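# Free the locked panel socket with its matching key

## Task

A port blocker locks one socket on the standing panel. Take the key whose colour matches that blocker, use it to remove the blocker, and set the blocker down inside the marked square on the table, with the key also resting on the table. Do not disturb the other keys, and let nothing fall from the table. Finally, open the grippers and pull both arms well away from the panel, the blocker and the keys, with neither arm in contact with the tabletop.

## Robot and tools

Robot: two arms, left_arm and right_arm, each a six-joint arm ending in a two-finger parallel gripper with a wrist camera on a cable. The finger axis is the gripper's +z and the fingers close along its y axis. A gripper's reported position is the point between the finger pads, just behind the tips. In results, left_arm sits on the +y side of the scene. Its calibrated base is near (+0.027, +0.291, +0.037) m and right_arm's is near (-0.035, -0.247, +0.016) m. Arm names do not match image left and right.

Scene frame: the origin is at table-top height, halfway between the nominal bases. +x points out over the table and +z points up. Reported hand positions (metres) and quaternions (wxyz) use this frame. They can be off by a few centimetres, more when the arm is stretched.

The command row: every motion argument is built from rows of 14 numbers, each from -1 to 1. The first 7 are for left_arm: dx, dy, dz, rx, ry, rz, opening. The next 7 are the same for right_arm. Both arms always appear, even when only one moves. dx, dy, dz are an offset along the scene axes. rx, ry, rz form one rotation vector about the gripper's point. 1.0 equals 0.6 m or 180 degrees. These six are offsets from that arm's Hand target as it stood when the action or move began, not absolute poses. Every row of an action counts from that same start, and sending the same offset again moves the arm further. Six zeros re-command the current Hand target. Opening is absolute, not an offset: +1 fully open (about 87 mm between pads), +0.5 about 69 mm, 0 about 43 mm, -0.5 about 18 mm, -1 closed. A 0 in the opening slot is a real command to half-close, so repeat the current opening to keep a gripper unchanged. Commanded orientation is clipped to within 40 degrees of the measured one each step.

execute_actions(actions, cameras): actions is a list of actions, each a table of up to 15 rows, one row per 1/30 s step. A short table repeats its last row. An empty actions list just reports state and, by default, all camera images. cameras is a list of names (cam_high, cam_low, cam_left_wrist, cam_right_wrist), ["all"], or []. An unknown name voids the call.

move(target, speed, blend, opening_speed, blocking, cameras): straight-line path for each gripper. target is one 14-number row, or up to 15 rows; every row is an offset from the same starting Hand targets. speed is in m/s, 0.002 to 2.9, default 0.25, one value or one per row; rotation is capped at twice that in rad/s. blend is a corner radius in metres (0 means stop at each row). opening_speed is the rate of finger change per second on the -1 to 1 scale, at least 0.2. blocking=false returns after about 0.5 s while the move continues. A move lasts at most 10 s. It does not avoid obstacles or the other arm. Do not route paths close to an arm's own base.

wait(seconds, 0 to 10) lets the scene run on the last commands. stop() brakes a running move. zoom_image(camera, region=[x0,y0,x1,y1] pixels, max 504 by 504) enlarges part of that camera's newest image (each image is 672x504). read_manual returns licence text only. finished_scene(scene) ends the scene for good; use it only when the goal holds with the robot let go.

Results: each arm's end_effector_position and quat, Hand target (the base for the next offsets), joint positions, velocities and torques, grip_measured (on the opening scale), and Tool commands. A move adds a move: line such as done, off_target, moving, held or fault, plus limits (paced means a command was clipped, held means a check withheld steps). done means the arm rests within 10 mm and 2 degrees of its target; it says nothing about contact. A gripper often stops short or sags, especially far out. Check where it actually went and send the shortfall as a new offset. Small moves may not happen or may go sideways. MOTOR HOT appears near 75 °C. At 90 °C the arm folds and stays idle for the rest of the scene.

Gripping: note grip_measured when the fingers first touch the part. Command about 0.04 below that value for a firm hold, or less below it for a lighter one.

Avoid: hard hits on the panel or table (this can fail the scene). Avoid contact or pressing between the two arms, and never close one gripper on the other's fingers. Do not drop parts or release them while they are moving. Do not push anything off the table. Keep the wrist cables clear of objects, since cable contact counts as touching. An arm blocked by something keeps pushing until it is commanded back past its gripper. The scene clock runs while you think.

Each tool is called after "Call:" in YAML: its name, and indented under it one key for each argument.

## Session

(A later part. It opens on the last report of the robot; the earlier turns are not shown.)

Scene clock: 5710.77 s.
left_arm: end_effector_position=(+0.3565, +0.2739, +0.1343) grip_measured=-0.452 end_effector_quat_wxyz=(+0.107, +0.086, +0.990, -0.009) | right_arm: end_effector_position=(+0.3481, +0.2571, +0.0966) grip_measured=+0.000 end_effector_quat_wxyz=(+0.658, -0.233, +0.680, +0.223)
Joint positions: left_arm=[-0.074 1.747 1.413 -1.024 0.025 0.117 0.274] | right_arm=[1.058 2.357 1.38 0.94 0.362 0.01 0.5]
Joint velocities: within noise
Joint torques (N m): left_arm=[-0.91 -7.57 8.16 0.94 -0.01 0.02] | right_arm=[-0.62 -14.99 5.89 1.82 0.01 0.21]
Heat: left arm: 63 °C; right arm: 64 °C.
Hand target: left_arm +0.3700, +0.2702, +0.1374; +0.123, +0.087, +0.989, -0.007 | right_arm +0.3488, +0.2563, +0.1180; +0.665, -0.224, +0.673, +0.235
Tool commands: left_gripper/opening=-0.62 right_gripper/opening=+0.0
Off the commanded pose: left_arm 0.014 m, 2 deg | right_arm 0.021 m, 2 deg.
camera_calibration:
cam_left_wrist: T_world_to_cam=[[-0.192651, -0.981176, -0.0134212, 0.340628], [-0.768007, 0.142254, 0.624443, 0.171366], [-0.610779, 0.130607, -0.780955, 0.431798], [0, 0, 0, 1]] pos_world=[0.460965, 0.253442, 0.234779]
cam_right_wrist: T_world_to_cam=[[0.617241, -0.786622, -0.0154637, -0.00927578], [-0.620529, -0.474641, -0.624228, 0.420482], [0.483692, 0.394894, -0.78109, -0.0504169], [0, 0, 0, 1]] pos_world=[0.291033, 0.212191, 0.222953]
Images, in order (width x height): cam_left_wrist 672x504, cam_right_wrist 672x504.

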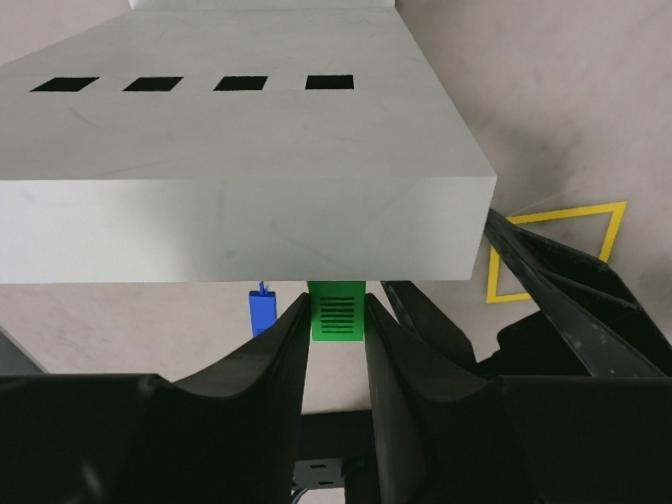

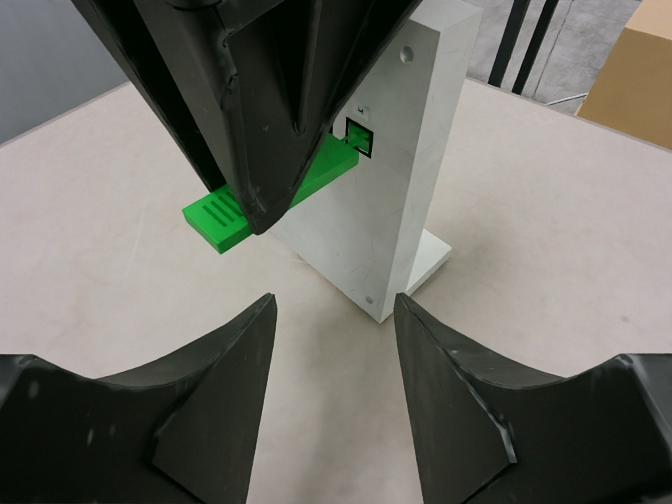

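Call:
move:
  target: [0,0,-0.001,0.0005,0.00275,0,-0.62,0,0,0,0,0,0,0]
  speed: 0.01

Call:
execute_actions:
  actions: []
  cameras: ["cam_right_wrist"]

Call:
zoom_image:
  camera: "cam_right_wrist"
  region: [350, 126, 374, 146]

Scene clock: 5726.40 s.
left_arm: end_effector_position=(+0.3566, +0.2739, +0.1342) grip_measured=-0.452 end_effector_quat_wxyz=(+0.103, +0.086, +0.991, -0.009) | right_arm: end_effector_position=(+0.3481, +0.2571, +0.0966) grip_measured=+0.000 end_effector_quat_wxyz=(+0.658, -0.233, +0.680, +0.223)
Joint positions: left_arm=[-0.074 1.754 1.422 -1.033 0.025 0.116 0.274] | right_arm=[1.058 2.357 1.38 0.94 0.362 0.01 0.5]
Joint torques (N m): left_arm=[-0.8 -7.47 8.21 0.91 0 0.01] | right_arm=[-0.65 -14.8 6.06 1.81 0 0.17]
Heat: left arm: 63 °C; right arm: 64 °C.
Hand target: left_arm +0.3700, +0.2701, +0.1368; +0.119, +0.087, +0.989, -0.007 | right_arm +0.3488, +0.2563, +0.1180; +0.665, -0.224, +0.673, +0.235
Off the commanded pose: left_arm 0.014 m, 2 deg | right_arm 0.021 m, 2 deg.
move: off_target (left_arm, right_arm)

Scene clock: 5726.40 s.
left_arm: end_effector_position=(+0.3566, +0.2739, +0.1342) grip_measured=-0.452 end_effector_quat_wxyz=(+0.103, +0.086, +0.991, -0.009) | right_arm: end_effector_position=(+0.3481, +0.2571, +0.0966) grip_measured=+0.000 end_effector_quat_wxyz=(+0.658, -0.233, +0.680, +0.223)
Joint positions: left_arm=[-0.074 1.754 1.422 -1.033 0.025 0.116 0.274] | right_arm=[1.058 2.357 1.38 0.94 0.362 0.01 0.5]
Joint velocities: within noise
Joint torques (N m): left_arm=[-0.8 -7.47 8.21 0.91 0 0.01] | right_arm=[-0.65 -14.8 6.06 1.81 0 0.17]
Heat: left arm: 63 °C; right arm: 64 °C.
Hand target: left_arm +0.3700, +0.2701, +0.1368; +0.119, +0.087, +0.989, -0.007 | right_arm +0.3488, +0.2563, +0.1180; +0.665, -0.224, +0.673, +0.235
Tool commands: left_gripper/opening=-0.62 right_gripper/opening=+0.0
Off the commanded pose: left_arm 0.014 m, 2 deg | right_arm 0.021 m, 2 deg.
camera_calibration:
cam_right_wrist: T_world_to_cam=[[0.617241, -0.786622, -0.0154637, -0.00927578], [-0.620529, -0.474641, -0.624228, 0.420482], [0.483692, 0.394894, -0.78109, -0.0504169], [0, 0, 0, 1]] pos_world=[0.291033, 0.212191, 0.222953]
Images, in order (width x height): cam_right_wrist 672x504.

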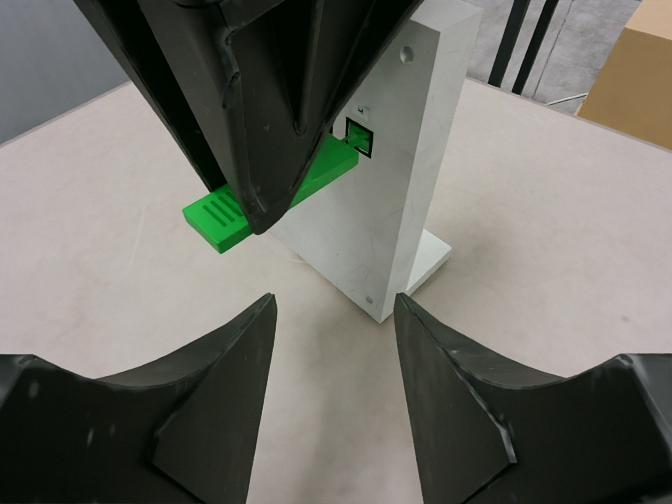

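Scaled by 21.000.

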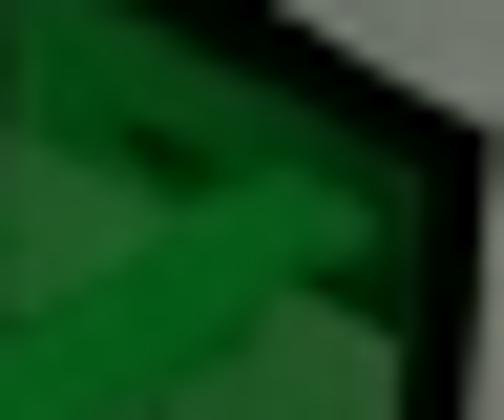

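Call:
move:
  target: [0.0008,0,-0.001,0.0005,0.00275,0,-0.62,0,0,0,0,0,0,0]
  speed: 0.01

Call:
execute_actions:
  actions: []
  cameras: ["cam_right_wrist"]

Call:
zoom_image:
  camera: "cam_right_wrist"
  region: [350, 126, 374, 146]

Scene clock: 5738.40 s.
left_arm: end_effector_position=(+0.3567, +0.2740, +0.1333) grip_measured=-0.452 end_effector_quat_wxyz=(+0.098, +0.086, +0.991, -0.009) | right_arm: end_effector_position=(+0.3481, +0.2571, +0.0966) grip_measured=+0.000 end_effector_quat_wxyz=(+0.658, -0.233, +0.680, +0.223)
Joint positions: left_arm=[-0.074 1.765 1.432 -1.042 0.024 0.116 0.274] | right_arm=[1.058 2.357 1.38 0.94 0.362 0.01 0.5]
Joint torques (N m): left_arm=[-0.88 -7.62 8.21 0.91 -0.02 0.01] | right_arm=[-0.64 -14.79 6.01 1.8 0.04 0.14]
Heat: left arm: 65 °C; right arm: 64 °C.
Hand target: left_arm +0.3704, +0.2702, +0.1362; +0.115, +0.087, +0.990, -0.006 | right_arm +0.3488, +0.2563, +0.1180; +0.665, -0.224, +0.673, +0.235
Off the commanded pose: left_arm 0.015 m, 2 deg | right_arm 0.021 m, 2 deg.
move: off_target (left_arm, right_arm)

Scene clock: 5738.40 s.
left_arm: end_effector_position=(+0.3567, +0.2740, +0.1333) grip_measured=-0.452 end_effector_quat_wxyz=(+0.098, +0.086, +0.991, -0.009) | right_arm: end_effector_position=(+0.3481, +0.2571, +0.0966) grip_measured=+0.000 end_effector_quat_wxyz=(+0.658, -0.233, +0.680, +0.223)
Joint positions: left_arm=[-0.074 1.765 1.432 -1.042 0.024 0.116 0.274] | right_arm=[1.058 2.357 1.38 0.94 0.362 0.01 0.5]
Joint velocities: within noise
Joint torques (N m): left_arm=[-0.88 -7.62 8.21 0.91 -0.02 0.01] | right_arm=[-0.64 -14.79 6.01 1.8 0.04 0.14]
Heat: left arm: 65 °C; right arm: 64 °C.
Hand target: left_arm +0.3704, +0.2702, +0.1362; +0.115, +0.087, +0.990, -0.006 | right_arm +0.3488, +0.2563, +0.1180; +0.665, -0.224, +0.673, +0.235
Tool commands: left_gripper/opening=-0.62 right_gripper/opening=+0.0
Off the commanded pose: left_arm 0.015 m, 2 deg | right_arm 0.021 m, 2 deg.
camera_calibration:
cam_right_wrist: T_world_to_cam=[[0.617241, -0.786622, -0.0154637, -0.00927578], [-0.620529, -0.474641, -0.624228, 0.420482], [0.483692, 0.394894, -0.78109, -0.0504169], [0, 0, 0, 1]] pos_world=[0.291033, 0.212191, 0.222953]
Images, in order (width x height): cam_right_wrist 672x504.

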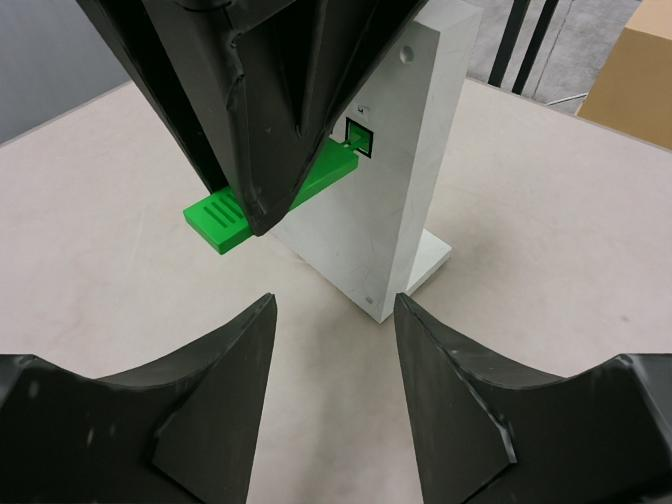

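Scaled by 21.000.

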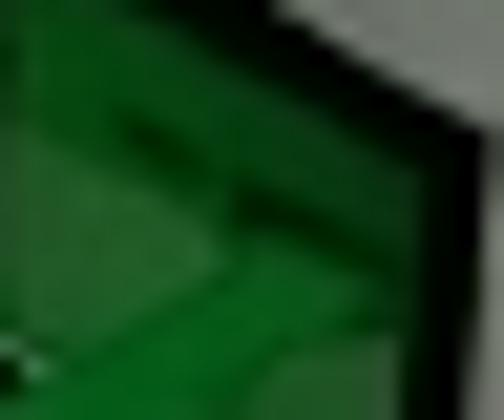

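Call:
move:
  target:
    - [-0.0115,0.002,0.0012,0,0,0,-0.62,0,0,0,0,0,0,0]
    - [-0.0035,0.0004,0.0025,0,0,0,-0.62,0,0,0,0,0,0,0]
  speed: [0.03,0.02]

Call:
execute_actions:
  actions: []
  cameras: ["cam_right_wrist","cam_left_wrist"]

Call:
zoom_image:
  camera: "cam_right_wrist"
  region: [350, 126, 374, 146]

Call:
zoom_image:
  camera: "cam_left_wrist"
  region: [280, 60, 400, 150]

Scene clock: 5776.33 s.
left_arm: end_effector_position=(+0.3567, +0.2740, +0.1333) grip_measured=-0.452 end_effector_quat_wxyz=(+0.098, +0.086, +0.991, -0.009) | right_arm: end_effector_position=(+0.3481, +0.2571, +0.0966) grip_measured=+0.000 end_effector_quat_wxyz=(+0.658, -0.233, +0.680, +0.223)
Joint positions: left_arm=[-0.074 1.765 1.432 -1.042 0.024 0.116 0.274] | right_arm=[1.058 2.357 1.38 0.94 0.362 0.01 0.5]
Joint torques (N m): left_arm=[-0.94 -8.59 7.97 0.86 0 0] | right_arm=[-0.62 -14.99 5.9 1.85 -0.01 0.11]
Heat: left arm: 65 °C; right arm: 64 °C.
Hand target: left_arm +0.3684, +0.2704, +0.1377; +0.115, +0.087, +0.990, -0.006 | right_arm +0.3488, +0.2563, +0.1180; +0.665, -0.224, +0.673, +0.235
Off the commanded pose: left_arm 0.013 m, 2 deg | right_arm 0.021 m, 2 deg.
move: off_target (left_arm, right_arm)

Scene clock: 5776.33 s.
left_arm: end_effector_position=(+0.3567, +0.2740, +0.1333) grip_measured=-0.452 end_effector_quat_wxyz=(+0.098, +0.086, +0.991, -0.009) | right_arm: end_effector_position=(+0.3481, +0.2571, +0.0966) grip_measured=+0.000 end_effector_quat_wxyz=(+0.658, -0.233, +0.680, +0.223)
Joint positions: left_arm=[-0.074 1.765 1.432 -1.042 0.024 0.116 0.274] | right_arm=[1.058 2.357 1.38 0.94 0.362 0.01 0.5]
Joint velocities: within noise
Joint torques (N m): left_arm=[-0.94 -8.59 7.97 0.86 0 0] | right_arm=[-0.62 -14.99 5.9 1.85 -0.01 0.11]
Heat: left arm: 65 °C; right arm: 64 °C.
Hand target: left_arm +0.3684, +0.2704, +0.1377; +0.115, +0.087, +0.990, -0.006 | right_arm +0.3488, +0.2563, +0.1180; +0.665, -0.224, +0.673, +0.235
Tool commands: left_gripper/opening=-0.62 right_gripper/opening=+0.0
Off the commanded pose: left_arm 0.013 m, 2 deg | right_arm 0.021 m, 2 deg.
camera_calibration:
cam_left_wrist: T_world_to_cam=[[-0.192325, -0.981263, -0.0115824, 0.340441], [-0.756519, 0.140737, 0.638649, 0.166592], [-0.625052, 0.13159, -0.769411, 0.434489], [0, 0, 0, 1]] pos_world=[0.463083, 0.253442, 0.23185]
cam_right_wrist: T_world_to_cam=[[0.617241, -0.786622, -0.0154637, -0.00927578], [-0.620529, -0.474641, -0.624228, 0.420482], [0.483692, 0.394894, -0.78109, -0.0504169], [0, 0, 0, 1]] pos_world=[0.291033, 0.212191, 0.222953]
Images, in order (width x height): cam_left_wrist 672x504, cam_right_wrist 672x504.

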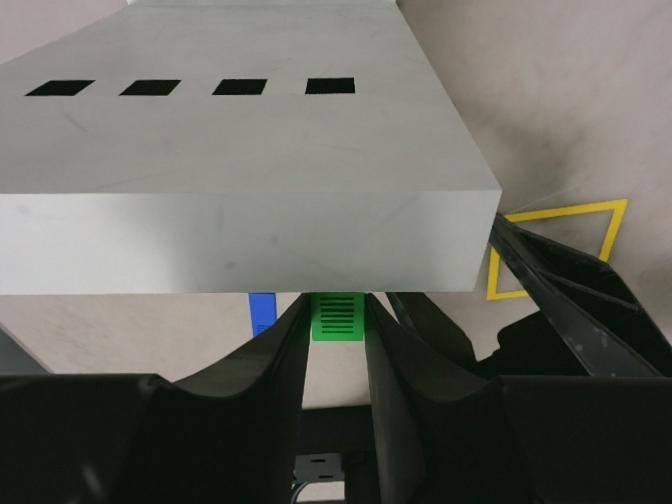

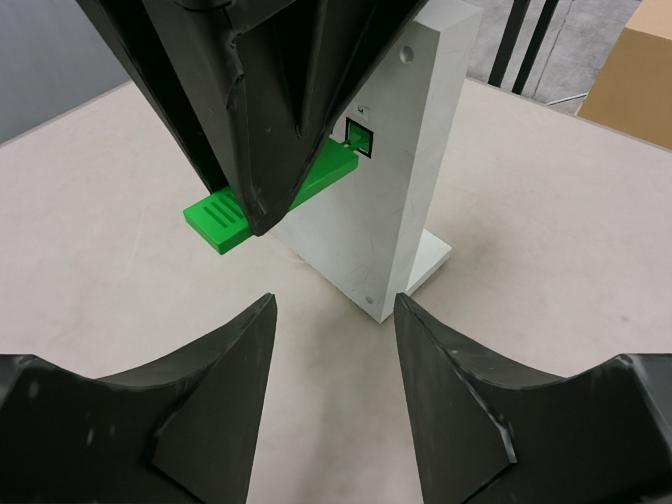

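Scaled by 21.000.

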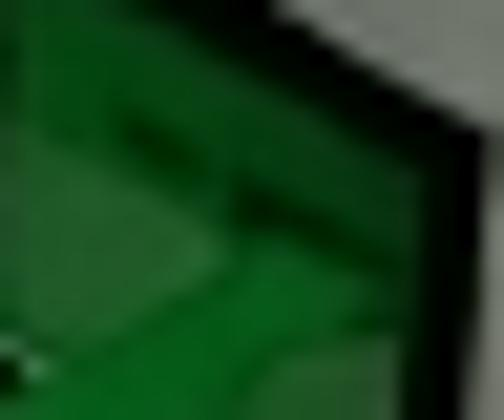

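Scaled by 4.200.

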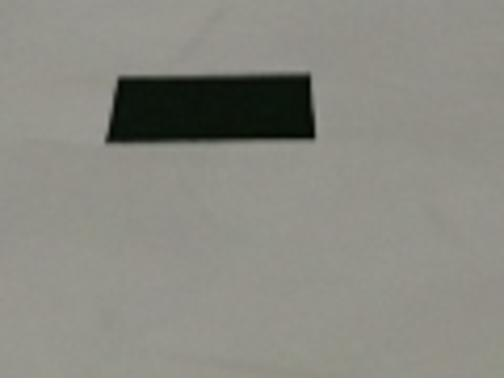

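Call:
move:
  target: [0.001,0,0,-0.0006,-0.0033,0,-0.62,0,0,0,0,0,0,0]
  speed: 0.01

Call:
execute_actions:
  actions: []
  cameras: ["cam_right_wrist"]

Call:
zoom_image:
  camera: "cam_right_wrist"
  region: [350, 126, 374, 146]

Scene clock: 5791.07 s.
left_arm: end_effector_position=(+0.3567, +0.2740, +0.1333) grip_measured=-0.452 end_effector_quat_wxyz=(+0.098, +0.086, +0.991, -0.009) | right_arm: end_effector_position=(+0.3481, +0.2571, +0.0966) grip_measured=+0.000 end_effector_quat_wxyz=(+0.658, -0.233, +0.680, +0.223)
Joint positions: left_arm=[-0.074 1.765 1.432 -1.042 0.024 0.116 0.274] | right_arm=[1.058 2.357 1.38 0.94 0.362 0.01 0.5]
Joint torques (N m): left_arm=[-0.73 -9.32 7.09 0.96 0.02 0.03] | right_arm=[-0.59 -14.65 5.81 1.79 -0.01 0.14]
Heat: left arm: 65 °C; right arm: 64 °C.
Hand target: left_arm +0.3690, +0.2704, +0.1377; +0.120, +0.087, +0.989, -0.007 | right_arm +0.3488, +0.2563, +0.1180; +0.665, -0.224, +0.673, +0.235
Off the commanded pose: left_arm 0.014 m, 3 deg | right_arm 0.021 m, 2 deg.
move: off_target (left_arm, right_arm)

Scene clock: 5791.07 s.
left_arm: end_effector_position=(+0.3567, +0.2740, +0.1333) grip_measured=-0.452 end_effector_quat_wxyz=(+0.098, +0.086, +0.991, -0.009) | right_arm: end_effector_position=(+0.3481, +0.2571, +0.0966) grip_measured=+0.000 end_effector_quat_wxyz=(+0.658, -0.233, +0.680, +0.223)
Joint positions: left_arm=[-0.074 1.765 1.432 -1.042 0.024 0.116 0.274] | right_arm=[1.058 2.357 1.38 0.94 0.362 0.01 0.5]
Joint velocities: within noise
Joint torques (N m): left_arm=[-0.73 -9.32 7.09 0.96 0.02 0.03] | right_arm=[-0.59 -14.65 5.81 1.79 -0.01 0.14]
Heat: left arm: 65 °C; right arm: 64 °C.
Hand target: left_arm +0.3690, +0.2704, +0.1377; +0.120, +0.087, +0.989, -0.007 | right_arm +0.3488, +0.2563, +0.1180; +0.665, -0.224, +0.673, +0.235
Tool commands: left_gripper/opening=-0.62 right_gripper/opening=+0.0
Off the commanded pose: left_arm 0.014 m, 3 deg | right_arm 0.021 m, 2 deg.
camera_calibration:
cam_right_wrist: T_world_to_cam=[[0.617241, -0.786622, -0.0154637, -0.00927578], [-0.620529, -0.474641, -0.624228, 0.420482], [0.483692, 0.394894, -0.78109, -0.0504169], [0, 0, 0, 1]] pos_world=[0.291033, 0.212191, 0.222953]
Images, in order (width x height): cam_right_wrist 672x504.

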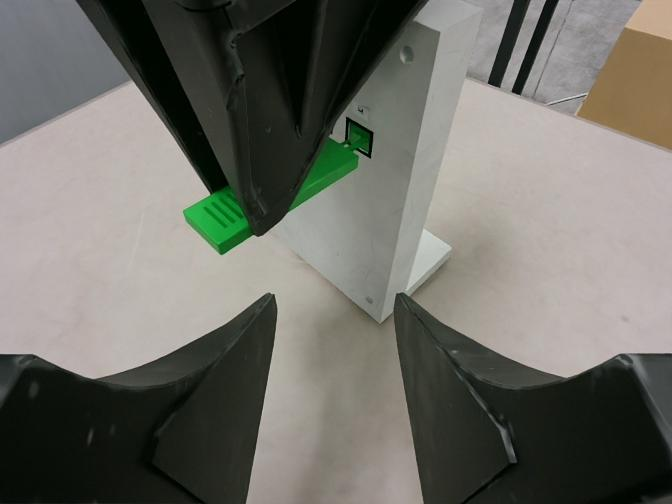

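Scaled by 21.000.

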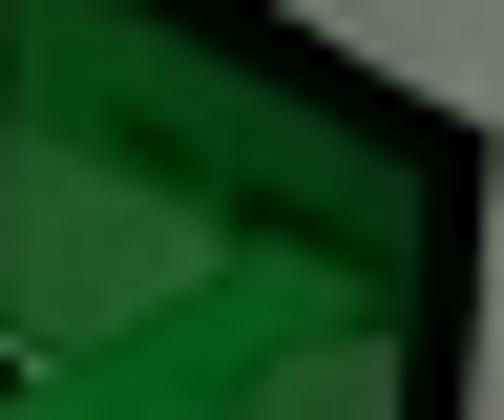

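Call:
move:
  target: [0,0,0.0005,-0.0006,-0.0033,0,-0.62,0,0,0,0,0,0,0]
  speed: 0.01
  cameras: ["cam_right_wrist"]

Call:
zoom_image:
  camera: "cam_right_wrist"
  region: [350, 126, 374, 146]

Scene clock: 5798.67 s.
left_arm: end_effector_position=(+0.3568, +0.2740, +0.1333) grip_measured=-0.452 end_effector_quat_wxyz=(+0.098, +0.086, +0.991, -0.009) | right_arm: end_effector_position=(+0.3481, +0.2571, +0.0966) grip_measured=+0.000 end_effector_quat_wxyz=(+0.658, -0.233, +0.680, +0.223)
Joint positions: left_arm=[-0.074 1.765 1.432 -1.042 0.024 0.116 0.274] | right_arm=[1.058 2.357 1.38 0.94 0.362 0.01 0.5]
Joint torques (N m): left_arm=[-0.75 -10.21 6.41 1.12 0.03 0.02] | right_arm=[-0.61 -14.9 5.97 1.88 0.01 0.07]
Heat: left arm: 65 °C; right arm: 64 °C.
Hand target: left_arm +0.3690, +0.2704, +0.1380; +0.125, +0.087, +0.988, -0.007 | right_arm +0.3488, +0.2563, +0.1180; +0.665, -0.224, +0.673, +0.235
Off the commanded pose: left_arm 0.014 m, 3 deg | right_arm 0.021 m, 2 deg.
move: off_target (left_arm, right_arm)
camera_calibration:
cam_right_wrist: T_world_to_cam=[[0.617241, -0.786622, -0.0154637, -0.00927578], [-0.620529, -0.474641, -0.624228, 0.420482], [0.483692, 0.394894, -0.78109, -0.0504169], [0, 0, 0, 1]] pos_world=[0.291033, 0.212191, 0.222953]
Images, in order (width x height): cam_right_wrist 672x504.

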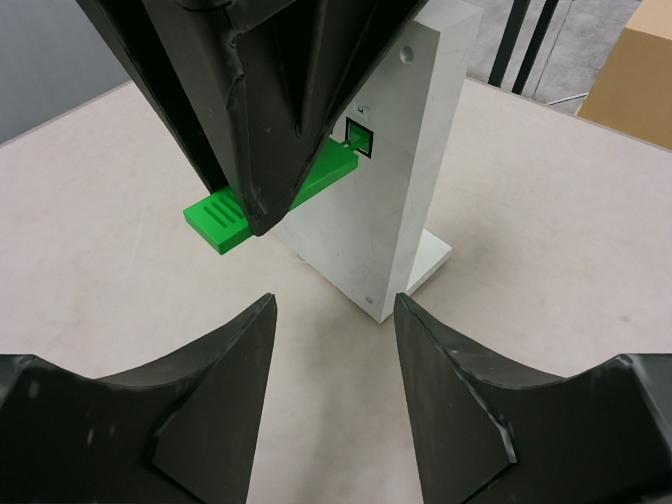

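Scaled by 21.000.

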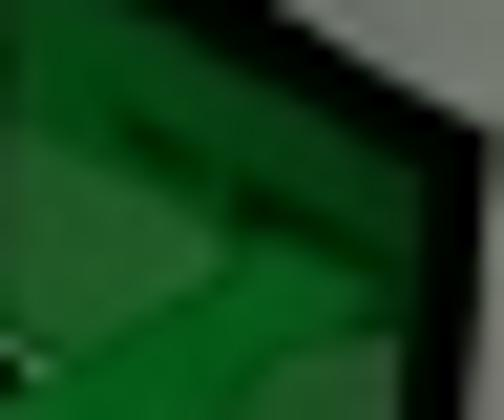

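Call:
move:
  target: [0,0,0.0005,-0.0008,-0.0045,0,-0.62,0,0,0,0,0,0,0]
  speed: 0.01
  cameras: ["cam_right_wrist"]

Call:
zoom_image:
  camera: "cam_right_wrist"
  region: [350, 126, 374, 146]

Scene clock: 5807.13 s.
left_arm: end_effector_position=(+0.3571, +0.2740, +0.1333) grip_measured=-0.452 end_effector_quat_wxyz=(+0.098, +0.086, +0.991, -0.009) | right_arm: end_effector_position=(+0.3481, +0.2571, +0.0966) grip_measured=+0.000 end_effector_quat_wxyz=(+0.658, -0.233, +0.680, +0.223)
Joint positions: left_arm=[-0.074 1.765 1.432 -1.041 0.024 0.116 0.274] | right_arm=[1.058 2.357 1.38 0.94 0.362 0.01 0.5]
Joint torques (N m): left_arm=[-0.72 -11.44 5 1.27 0.04 0.03] | right_arm=[-0.55 -14.86 6.15 1.78 -0.04 0.12]
Heat: left arm: 64 °C; right arm: 64 °C.
Hand target: left_arm +0.3689, +0.2704, +0.1383; +0.132, +0.087, +0.987, -0.008 | right_arm +0.3488, +0.2563, +0.1180; +0.665, -0.224, +0.673, +0.235
Off the commanded pose: left_arm 0.013 m, 4 deg | right_arm 0.021 m, 2 deg.
move: off_target (left_arm, right_arm)
camera_calibration:
cam_right_wrist: T_world_to_cam=[[0.617241, -0.786622, -0.0154637, -0.00927578], [-0.620529, -0.474641, -0.624228, 0.420482], [0.483692, 0.394894, -0.78109, -0.0504169], [0, 0, 0, 1]] pos_world=[0.291033, 0.212191, 0.222953]
Images, in order (width x height): cam_right_wrist 672x504.

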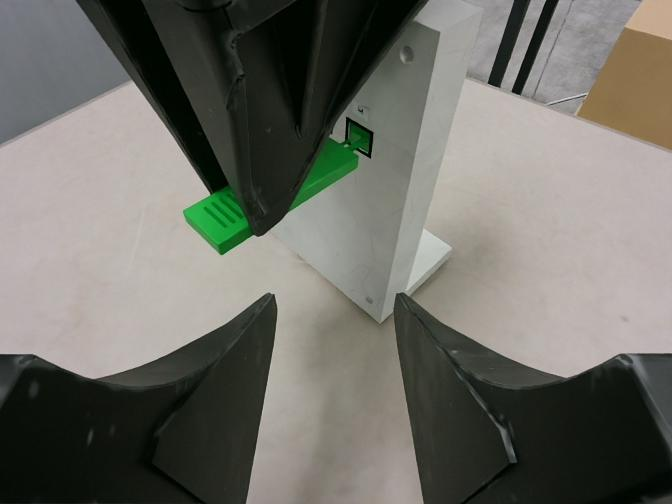

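Scaled by 21.000.

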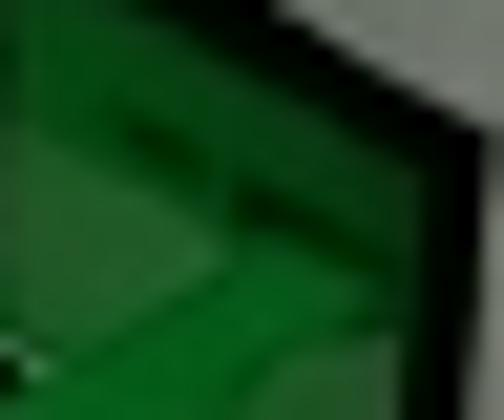

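Call:
move:
  target:
    - [-0.0328,0.0058,0,0.00105,0.0059,0,-0.62,0,0,0,0,0,0,0]
    - [-0.0598,0.0337,-0.0008,0.00105,0.0059,0,-0.62,0,0,0,0,0,0,0]
    - [-0.0343,0.0055,-0.0008,0.00105,0.0059,0,-0.62,0,0,0,0,0,0,0]
    - [-0.0015,-0.0003,-0.0008,0.00105,0.0059,0,-0.62,0,0,0,0,0,0,0]
    - [0.001,-0.0006,-0.0033,0.0021,0.0115,0,-0.62,0,0,0,0,0,0,0]
  speed: [0.05,0.07,0.06,0.05,0.01]
  blend: [0.006,0,0.006,0.001,0]
  cameras: ["cam_right_wrist","cam_left_wrist"]

Call:
zoom_image:
  camera: "cam_right_wrist"
  region: [350, 126, 374, 146]

Call:
zoom_image:
  camera: "cam_left_wrist"
  region: [280, 60, 400, 150]

Scene clock: 5845.73 s.
left_arm: end_effector_position=(+0.3566, +0.2733, +0.1343) grip_measured=-0.452 end_effector_quat_wxyz=(+0.099, +0.087, +0.991, -0.009) | right_arm: end_effector_position=(+0.3481, +0.2571, +0.0966) grip_measured=+0.000 end_effector_quat_wxyz=(+0.658, -0.233, +0.680, +0.223)
Joint positions: left_arm=[-0.076 1.762 1.432 -1.043 0.024 0.116 0.274] | right_arm=[1.058 2.357 1.38 0.94 0.362 0.01 0.5]
Joint torques (N m): left_arm=[-0.72 -7.46 8.02 0.9 0.02 -0.05] | right_arm=[-0.38 -14.82 6.01 1.85 -0.02 0.1]
Heat: left arm: 60 °C; right arm: 64 °C.
Hand target: left_arm +0.3696, +0.2700, +0.1363; +0.114, +0.087, +0.990, -0.006 | right_arm +0.3488, +0.2563, +0.1180; +0.665, -0.224, +0.673, +0.235
Off the commanded pose: left_arm 0.013 m, 2 deg | right_arm 0.021 m, 2 deg.
move: off_target (left_arm, right_arm)
camera_calibration:
cam_left_wrist: T_world_to_cam=[[-0.194122, -0.980901, -0.0122309, 0.340365], [-0.75821, 0.142117, 0.636333, 0.166414], [-0.622442, 0.1328, -0.771317, 0.434304], [0, 0, 0, 1]] pos_world=[0.462579, 0.252539, 0.233254]
cam_right_wrist: T_world_to_cam=[[0.617241, -0.786622, -0.0154637, -0.00927578], [-0.620529, -0.474641, -0.624228, 0.420482], [0.483692, 0.394894, -0.78109, -0.0504169], [0, 0, 0, 1]] pos_world=[0.291033, 0.212191, 0.222953]
Images, in order (width x height): cam_left_wrist 672x504, cam_right_wrist 672x504.

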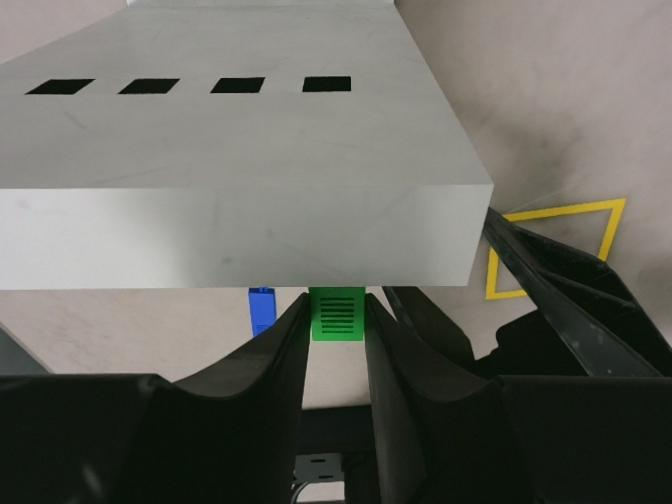

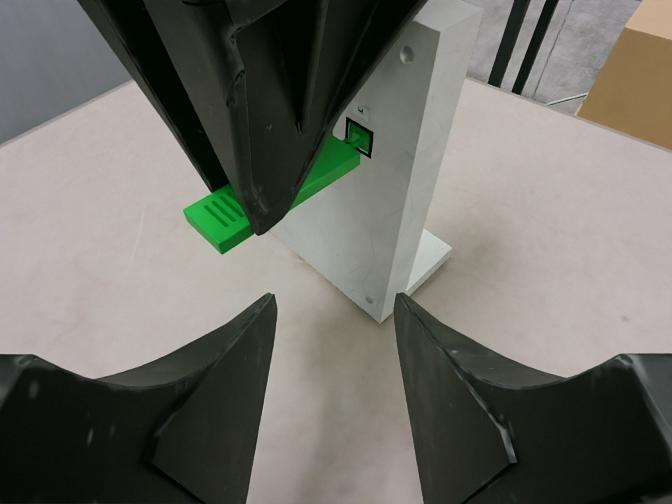

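Scaled by 21.000.

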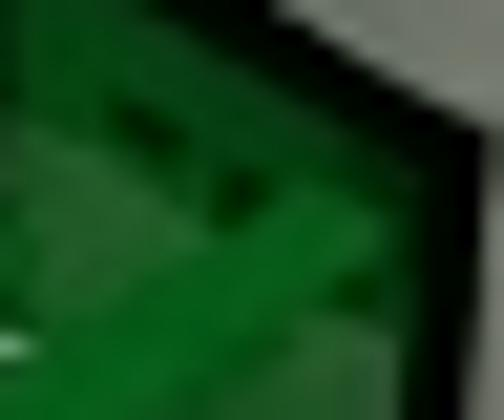

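Scaled by 4.200.

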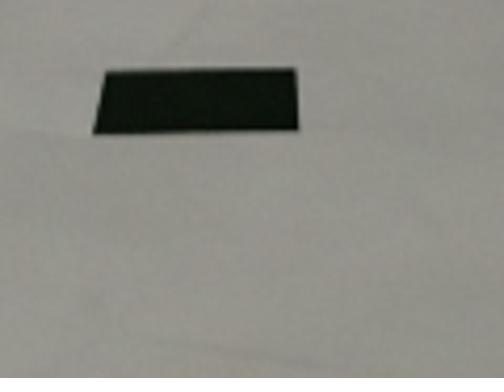

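Call:
move:
  target: [0.0005,0,-0.0008,0.0004,0.0022,0,-0.62,0,0,0,0,0,0,0]
  speed: 0.01
  cameras: ["cam_right_wrist"]

Call:
zoom_image:
  camera: "cam_right_wrist"
  region: [350, 126, 374, 146]

Scene clock: 5866.53 s.
left_arm: end_effector_position=(+0.3567, +0.2733, +0.1326) grip_measured=-0.452 end_effector_quat_wxyz=(+0.094, +0.087, +0.992, -0.009) | right_arm: end_effector_position=(+0.3481, +0.2571, +0.0966) grip_measured=+0.000 end_effector_quat_wxyz=(+0.658, -0.233, +0.680, +0.223)
Joint positions: left_arm=[-0.076 1.772 1.437 -1.048 0.024 0.116 0.274] | right_arm=[1.058 2.357 1.38 0.94 0.362 0.01 0.5]
Joint torques (N m): left_arm=[-0.85 -7.8 8.05 0.88 -0.02 0.02] | right_arm=[-0.91 -14.9 6.11 1.83 -0.07 0.12]
Heat: left arm: 62 °C; right arm: 64 °C.
Hand target: left_arm +0.3698, +0.2700, +0.1358; +0.111, +0.087, +0.990, -0.006 | right_arm +0.3488, +0.2563, +0.1180; +0.665, -0.224, +0.673, +0.235
Off the commanded pose: left_arm 0.014 m, 2 deg | right_arm 0.021 m, 2 deg.
move: off_target (left_arm, right_arm)
camera_calibration:
cam_right_wrist: T_world_to_cam=[[0.617241, -0.786622, -0.0154637, -0.00927578], [-0.620529, -0.474641, -0.624228, 0.420482], [0.483692, 0.394894, -0.78109, -0.0504169], [0, 0, 0, 1]] pos_world=[0.291033, 0.212191, 0.222953]
Images, in order (width x height): cam_right_wrist 672x504.

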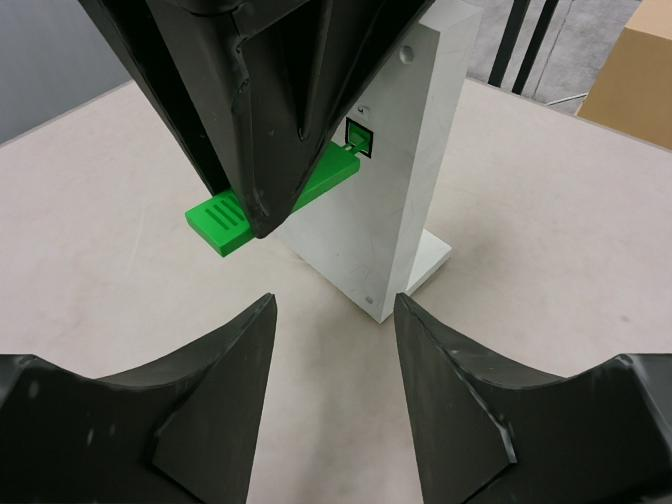

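Scaled by 21.000.

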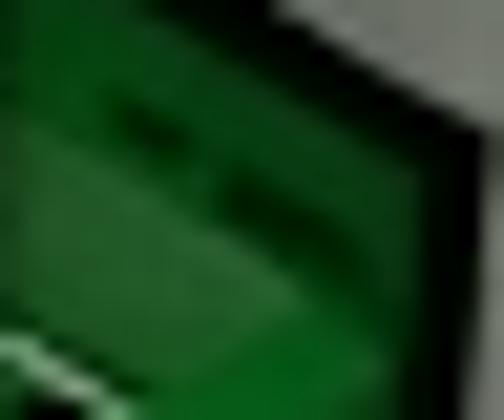

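Call:
move:
  target:
    - [-0.0328,0.0058,0.0018,-0.0014,-0.0077,0,-0.62,0,0,0,0,0,0,0]
    - [-0.0596,0.035,0.0018,-0.0014,-0.0077,0,-0.62,0,0,0,0,0,0,0]
    - [-0.0341,0.0068,0.0018,-0.0014,-0.0077,0,-0.62,0,0,0,0,0,0,0]
    - [-0.0013,0.001,0.0018,-0.0014,-0.0077,0,-0.62,0,0,0,0,0,0,0]
  speed: [0.05,0.07,0.06,0.05]
  blend: [0.006,0,0.006,0]
  cameras: ["cam_right_wrist","cam_left_wrist"]

Call:
zoom_image:
  camera: "cam_right_wrist"
  region: [350, 126, 374, 146]

Call:
zoom_image:
  camera: "cam_left_wrist"
  region: [280, 60, 400, 150]

Scene clock: 5908.77 s.
left_arm: end_effector_position=(+0.3567, +0.2750, +0.1332) grip_measured=-0.452 end_effector_quat_wxyz=(+0.108, +0.086, +0.990, -0.008) | right_arm: end_effector_position=(+0.3481, +0.2571, +0.0966) grip_measured=+0.000 end_effector_quat_wxyz=(+0.658, -0.233, +0.680, +0.223)
Joint positions: left_arm=[-0.071 1.746 1.408 -1.017 0.024 0.119 0.274] | right_arm=[1.058 2.357 1.38 0.94 0.362 0.01 0.5]
Joint torques (N m): left_arm=[-0.87 -7.65 8.42 0.87 0.03 -0.02] | right_arm=[-0.4 -14.74 5.91 1.81 0.03 0.15]
Heat: left arm: 64 °C; right arm: 64 °C.
Hand target: left_arm +0.3691, +0.2707, +0.1370; +0.123, +0.087, +0.989, -0.007 | right_arm +0.3488, +0.2563, +0.1180; +0.665, -0.224, +0.673, +0.235
Off the commanded pose: left_arm 0.014 m, 2 deg | right_arm 0.021 m, 2 deg.
move: off_target (left_arm, right_arm)
camera_calibration:
cam_left_wrist: T_world_to_cam=[[-0.191584, -0.981359, -0.0151427, 0.341672], [-0.769141, 0.140534, 0.623436, 0.173043], [-0.609687, 0.131087, -0.781728, 0.430568], [0, 0, 0, 1]] pos_world=[0.461065, 0.254542, 0.233879]
cam_right_wrist: T_world_to_cam=[[0.617241, -0.786622, -0.0154637, -0.00927578], [-0.620529, -0.474641, -0.624228, 0.420482], [0.483692, 0.394894, -0.78109, -0.0504169], [0, 0, 0, 1]] pos_world=[0.291033, 0.212191, 0.222953]
Images, in order (width x height): cam_left_wrist 672x504, cam_right_wrist 672x504.

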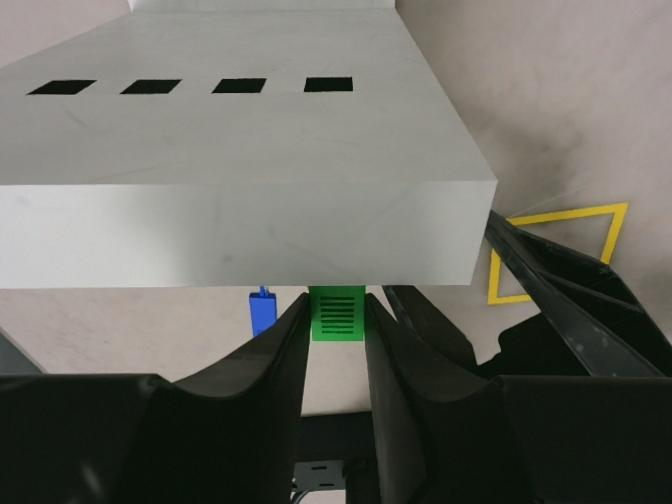

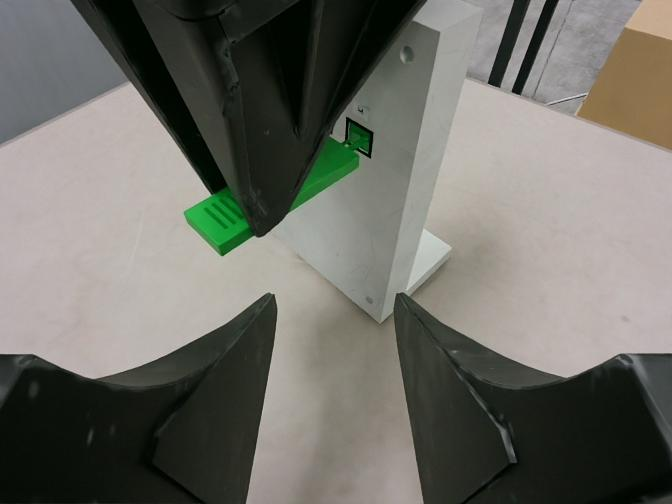

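Scaled by 21.000.

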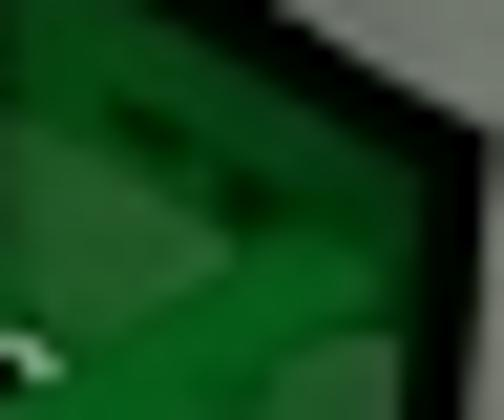

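Scaled by 4.200.

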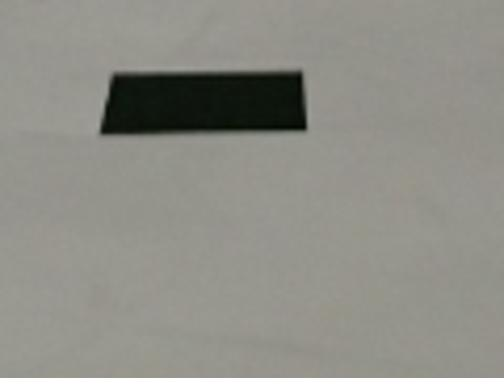

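Call:
move:
  target: [-0.02,0.0035,0.0005,0,0,0,-0.62,0,0,0,0,0,0,0]
  speed: 0.03
  cameras: ["cam_right_wrist","cam_left_wrist"]

Call:
zoom_image:
  camera: "cam_right_wrist"
  region: [350, 126, 374, 146]

Call:
zoom_image:
  camera: "cam_left_wrist"
  region: [280, 60, 400, 150]

Scene clock: 5924.03 s.
left_arm: end_effector_position=(+0.3535, +0.2752, +0.1295) grip_measured=-0.452 end_effector_quat_wxyz=(+0.102, +0.086, +0.991, -0.009) | right_arm: end_effector_position=(+0.3481, +0.2571, +0.0966) grip_measured=+0.000 end_effector_quat_wxyz=(+0.658, -0.233, +0.680, +0.223)
Joint positions: left_arm=[-0.071 1.746 1.394 -1.015 0.024 0.118 0.274] | right_arm=[1.058 2.357 1.38 0.94 0.362 0.01 0.5]
Joint torques (N m): left_arm=[-0.47 -12.27 5.29 0.9 0.03 0.05] | right_arm=[-0.65 -14.84 5.67 1.79 -0.02 0.18]
Heat: left arm: 62 °C; right arm: 64 °C.
Hand target: left_arm +0.3571, +0.2728, +0.1372; +0.123, +0.087, +0.989, -0.007 | right_arm +0.3488, +0.2563, +0.1180; +0.665, -0.224, +0.673, +0.235
Off the commanded pose: left_arm 0.009 m, 2 deg | right_arm 0.021 m, 2 deg.
move: off_target (right_arm)
camera_calibration:
cam_left_wrist: T_world_to_cam=[[-0.191398, -0.98142, -0.013478, 0.340844], [-0.762027, 0.139929, 0.632246, 0.16936], [-0.618613, 0.131281, -0.77465, 0.427864], [0, 0, 0, 1]] pos_world=[0.458976, 0.254642, 0.228962]
cam_right_wrist: T_world_to_cam=[[0.617241, -0.786622, -0.0154637, -0.00927578], [-0.620529, -0.474641, -0.624228, 0.420482], [0.483692, 0.394894, -0.78109, -0.0504169], [0, 0, 0, 1]] pos_world=[0.291033, 0.212191, 0.222953]
Images, in order (width x height): cam_left_wrist 672x504, cam_right_wrist 672x504.

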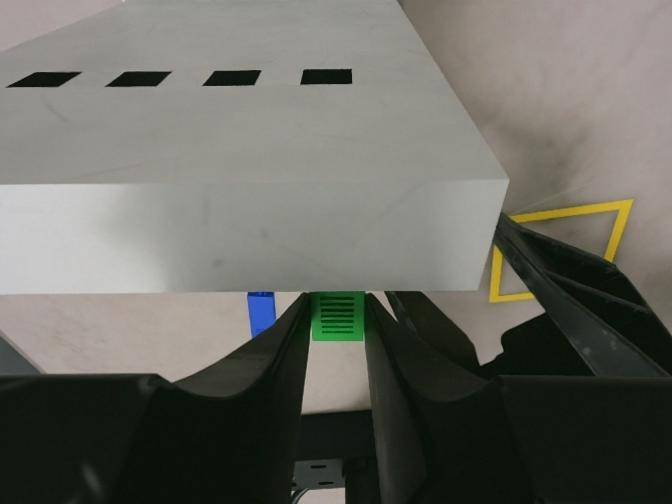

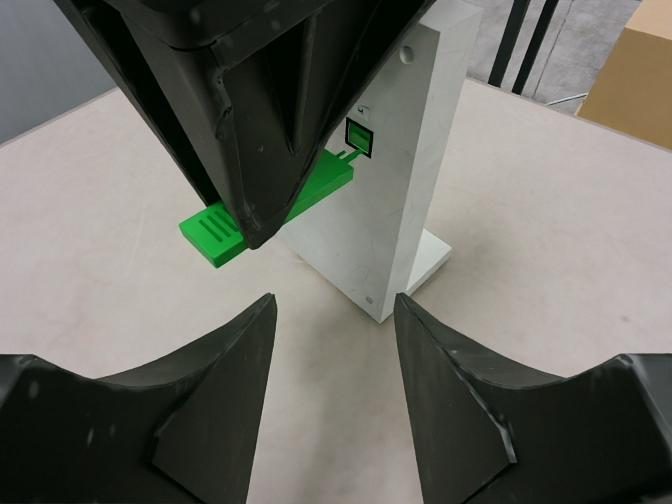

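Scaled by 21.000.

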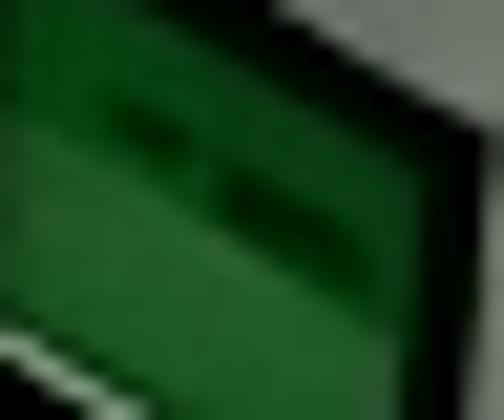

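Scaled by 4.200.

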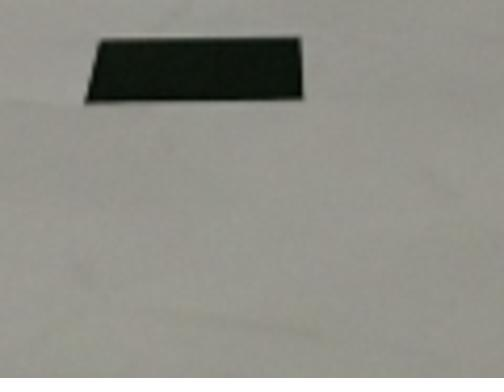

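Call:
move:
  target:
    - [-0.0137,0.0024,0.0002,0,0,0,-0.62,0,0,0,0,0,0,0]
    - [0.0198,-0.0035,0.0002,0,0,0,-0.62,0,0,0,0,0,0,0]
  speed: [0.05,0.05]
  cameras: ["cam_right_wrist","cam_left_wrist"]

Call:
zoom_image:
  camera: "cam_right_wrist"
  region: [350, 126, 374, 146]

Call:
zoom_image:
  camera: "cam_left_wrist"
  region: [280, 60, 400, 150]

Scene clock: 5943.20 s.
left_arm: end_effector_position=(+0.3566, +0.2750, +0.1333) grip_measured=-0.452 end_effector_quat_wxyz=(+0.107, +0.086, +0.991, -0.008) | right_arm: end_effector_position=(+0.3481, +0.2571, +0.0966) grip_measured=+0.000 end_effector_quat_wxyz=(+0.658, -0.233, +0.680, +0.223)
Joint positions: left_arm=[-0.071 1.747 1.409 -1.019 0.024 0.118 0.274] | right_arm=[1.058 2.357 1.38 0.94 0.362 0.01 0.5]
Joint torques (N m): left_arm=[-0.98 -7.8 8.31 0.88 0.01 -0.01] | right_arm=[-0.46 -14.58 5.93 1.82 0.04 0.18]
Heat: left arm: 61 °C; right arm: 64 °C.
Hand target: left_arm +0.3690, +0.2707, +0.1374; +0.123, +0.087, +0.989, -0.007 | right_arm +0.3488, +0.2563, +0.1180; +0.665, -0.224, +0.673, +0.235
Off the commanded pose: left_arm 0.014 m, 2 deg | right_arm 0.021 m, 2 deg.
move: off_target (left_arm, right_arm)
camera_calibration:
cam_left_wrist: T_world_to_cam=[[-0.190898, -0.981497, -0.0149052, 0.341434], [-0.768739, 0.14004, 0.624043, 0.172829], [-0.610409, 0.130587, -0.781248, 0.430903], [0, 0, 0, 1]] pos_world=[0.461066, 0.254644, 0.233878]
cam_right_wrist: T_world_to_cam=[[0.617241, -0.786622, -0.0154637, -0.00927578], [-0.620529, -0.474641, -0.624228, 0.420482], [0.483692, 0.394894, -0.78109, -0.0504169], [0, 0, 0, 1]] pos_world=[0.291033, 0.212191, 0.222953]
Images, in order (width x height): cam_left_wrist 672x504, cam_right_wrist 672x504.

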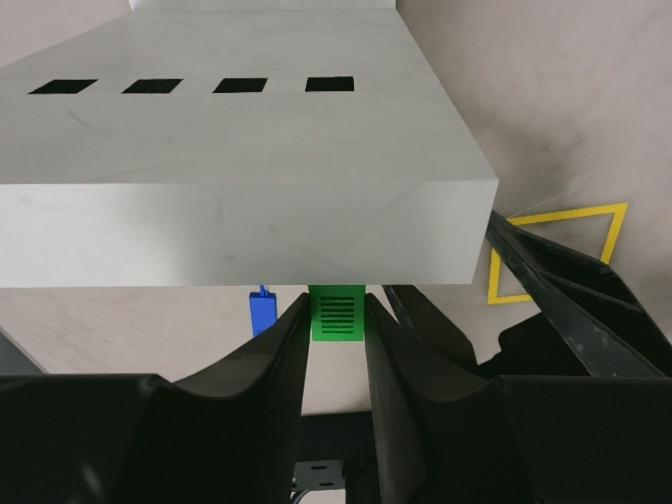

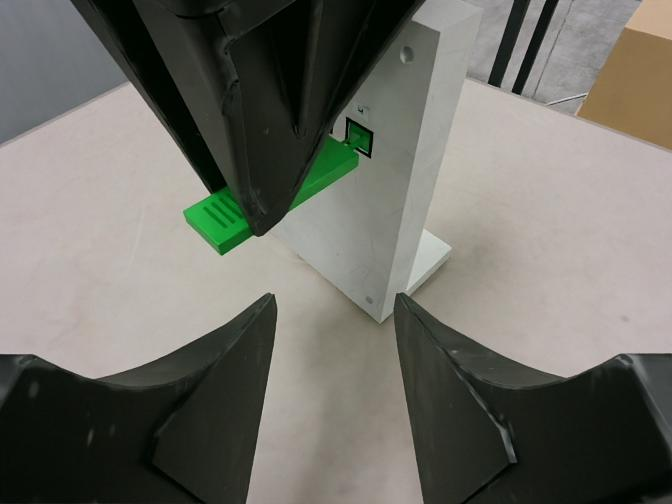

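Scaled by 21.000.

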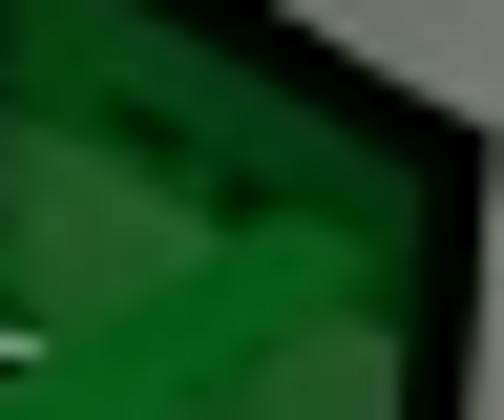

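Scaled by 4.200.

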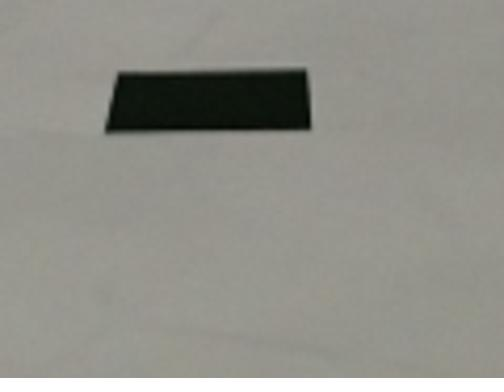

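Call:
move:
  target:
    - [-0.0335,0.0059,0.0004,0,0,0,-0.62,0,0,0,0,0,0,0]
    - [0.0,0,0.0004,0,0,0,-0.62,0,0,0,0,0,0,0]
  speed: [0.05,0.05]
  cameras: ["cam_right_wrist","cam_left_wrist"]

Call:
zoom_image:
  camera: "cam_right_wrist"
  region: [350, 126, 374, 146]

Call:
zoom_image:
  camera: "cam_left_wrist"
  region: [280, 60, 400, 150]

Scene clock: 5956.37 s.
left_arm: end_effector_position=(+0.3564, +0.2750, +0.1337) grip_measured=-0.452 end_effector_quat_wxyz=(+0.107, +0.086, +0.991, -0.008) | right_arm: end_effector_position=(+0.3481, +0.2571, +0.0966) grip_measured=+0.000 end_effector_quat_wxyz=(+0.658, -0.233, +0.680, +0.223)
Joint positions: left_arm=[-0.071 1.747 1.41 -1.022 0.024 0.118 0.274] | right_arm=[1.058 2.357 1.38 0.94 0.362 0.01 0.5]
Joint torques (N m): left_arm=[-0.85 -7.86 8.32 0.9 0.01 -0.02] | right_arm=[-0.61 -14.64 6.06 1.79 0 0.13]
Heat: left arm: 61 °C; right arm: 64 °C.
Hand target: left_arm +0.3689, +0.2707, +0.1376; +0.123, +0.087, +0.989, -0.007 | right_arm +0.3488, +0.2563, +0.1180; +0.665, -0.224, +0.673, +0.235
Off the commanded pose: left_arm 0.014 m, 2 deg | right_arm 0.021 m, 2 deg.
move: off_target (left_arm, right_arm)
camera_calibration:
cam_left_wrist: T_world_to_cam=[[-0.190838, -0.981511, -0.0147481, 0.341359], [-0.76804, 0.139942, 0.624924, 0.172063], [-0.611306, 0.130587, -0.780546, 0.431325], [0, 0, 0, 1]] pos_world=[0.460967, 0.254644, 0.234176]
cam_right_wrist: T_world_to_cam=[[0.617241, -0.786622, -0.0154637, -0.00927578], [-0.620529, -0.474641, -0.624228, 0.420482], [0.483692, 0.394894, -0.78109, -0.0504169], [0, 0, 0, 1]] pos_world=[0.291033, 0.212191, 0.222953]
Images, in order (width x height): cam_left_wrist 672x504, cam_right_wrist 672x504.

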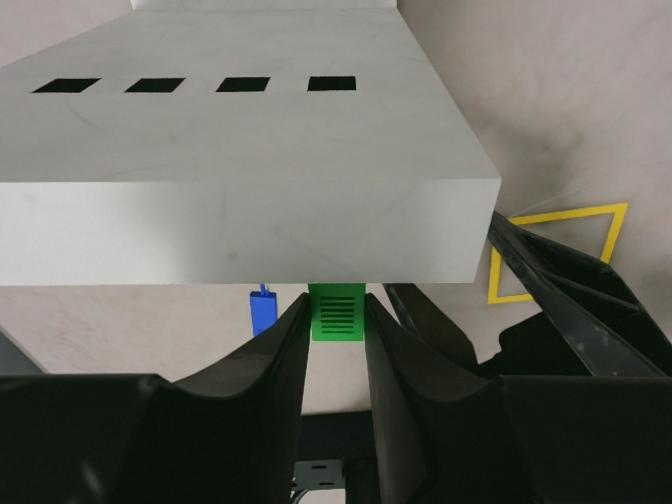

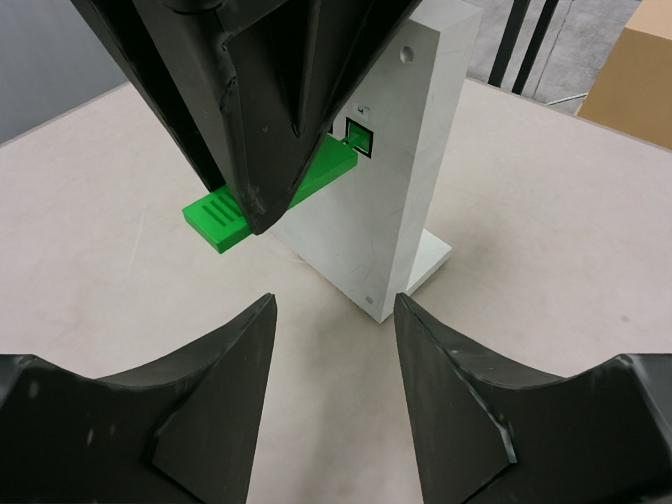

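Scaled by 21.000.

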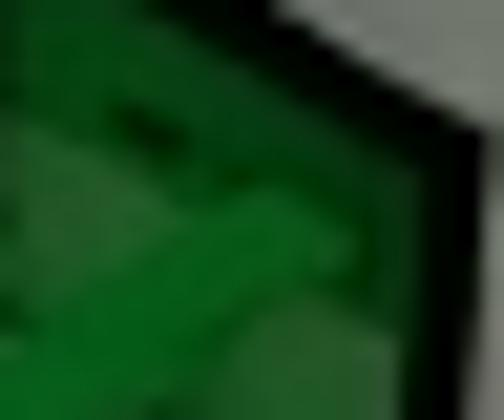

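Scaled by 4.200.

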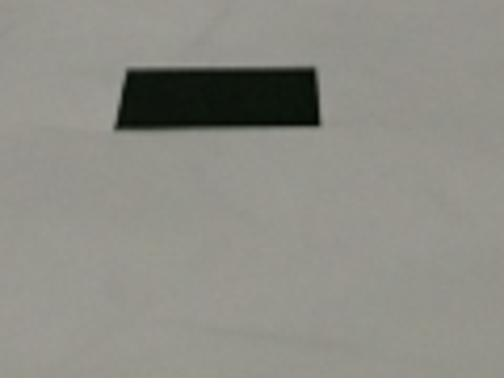

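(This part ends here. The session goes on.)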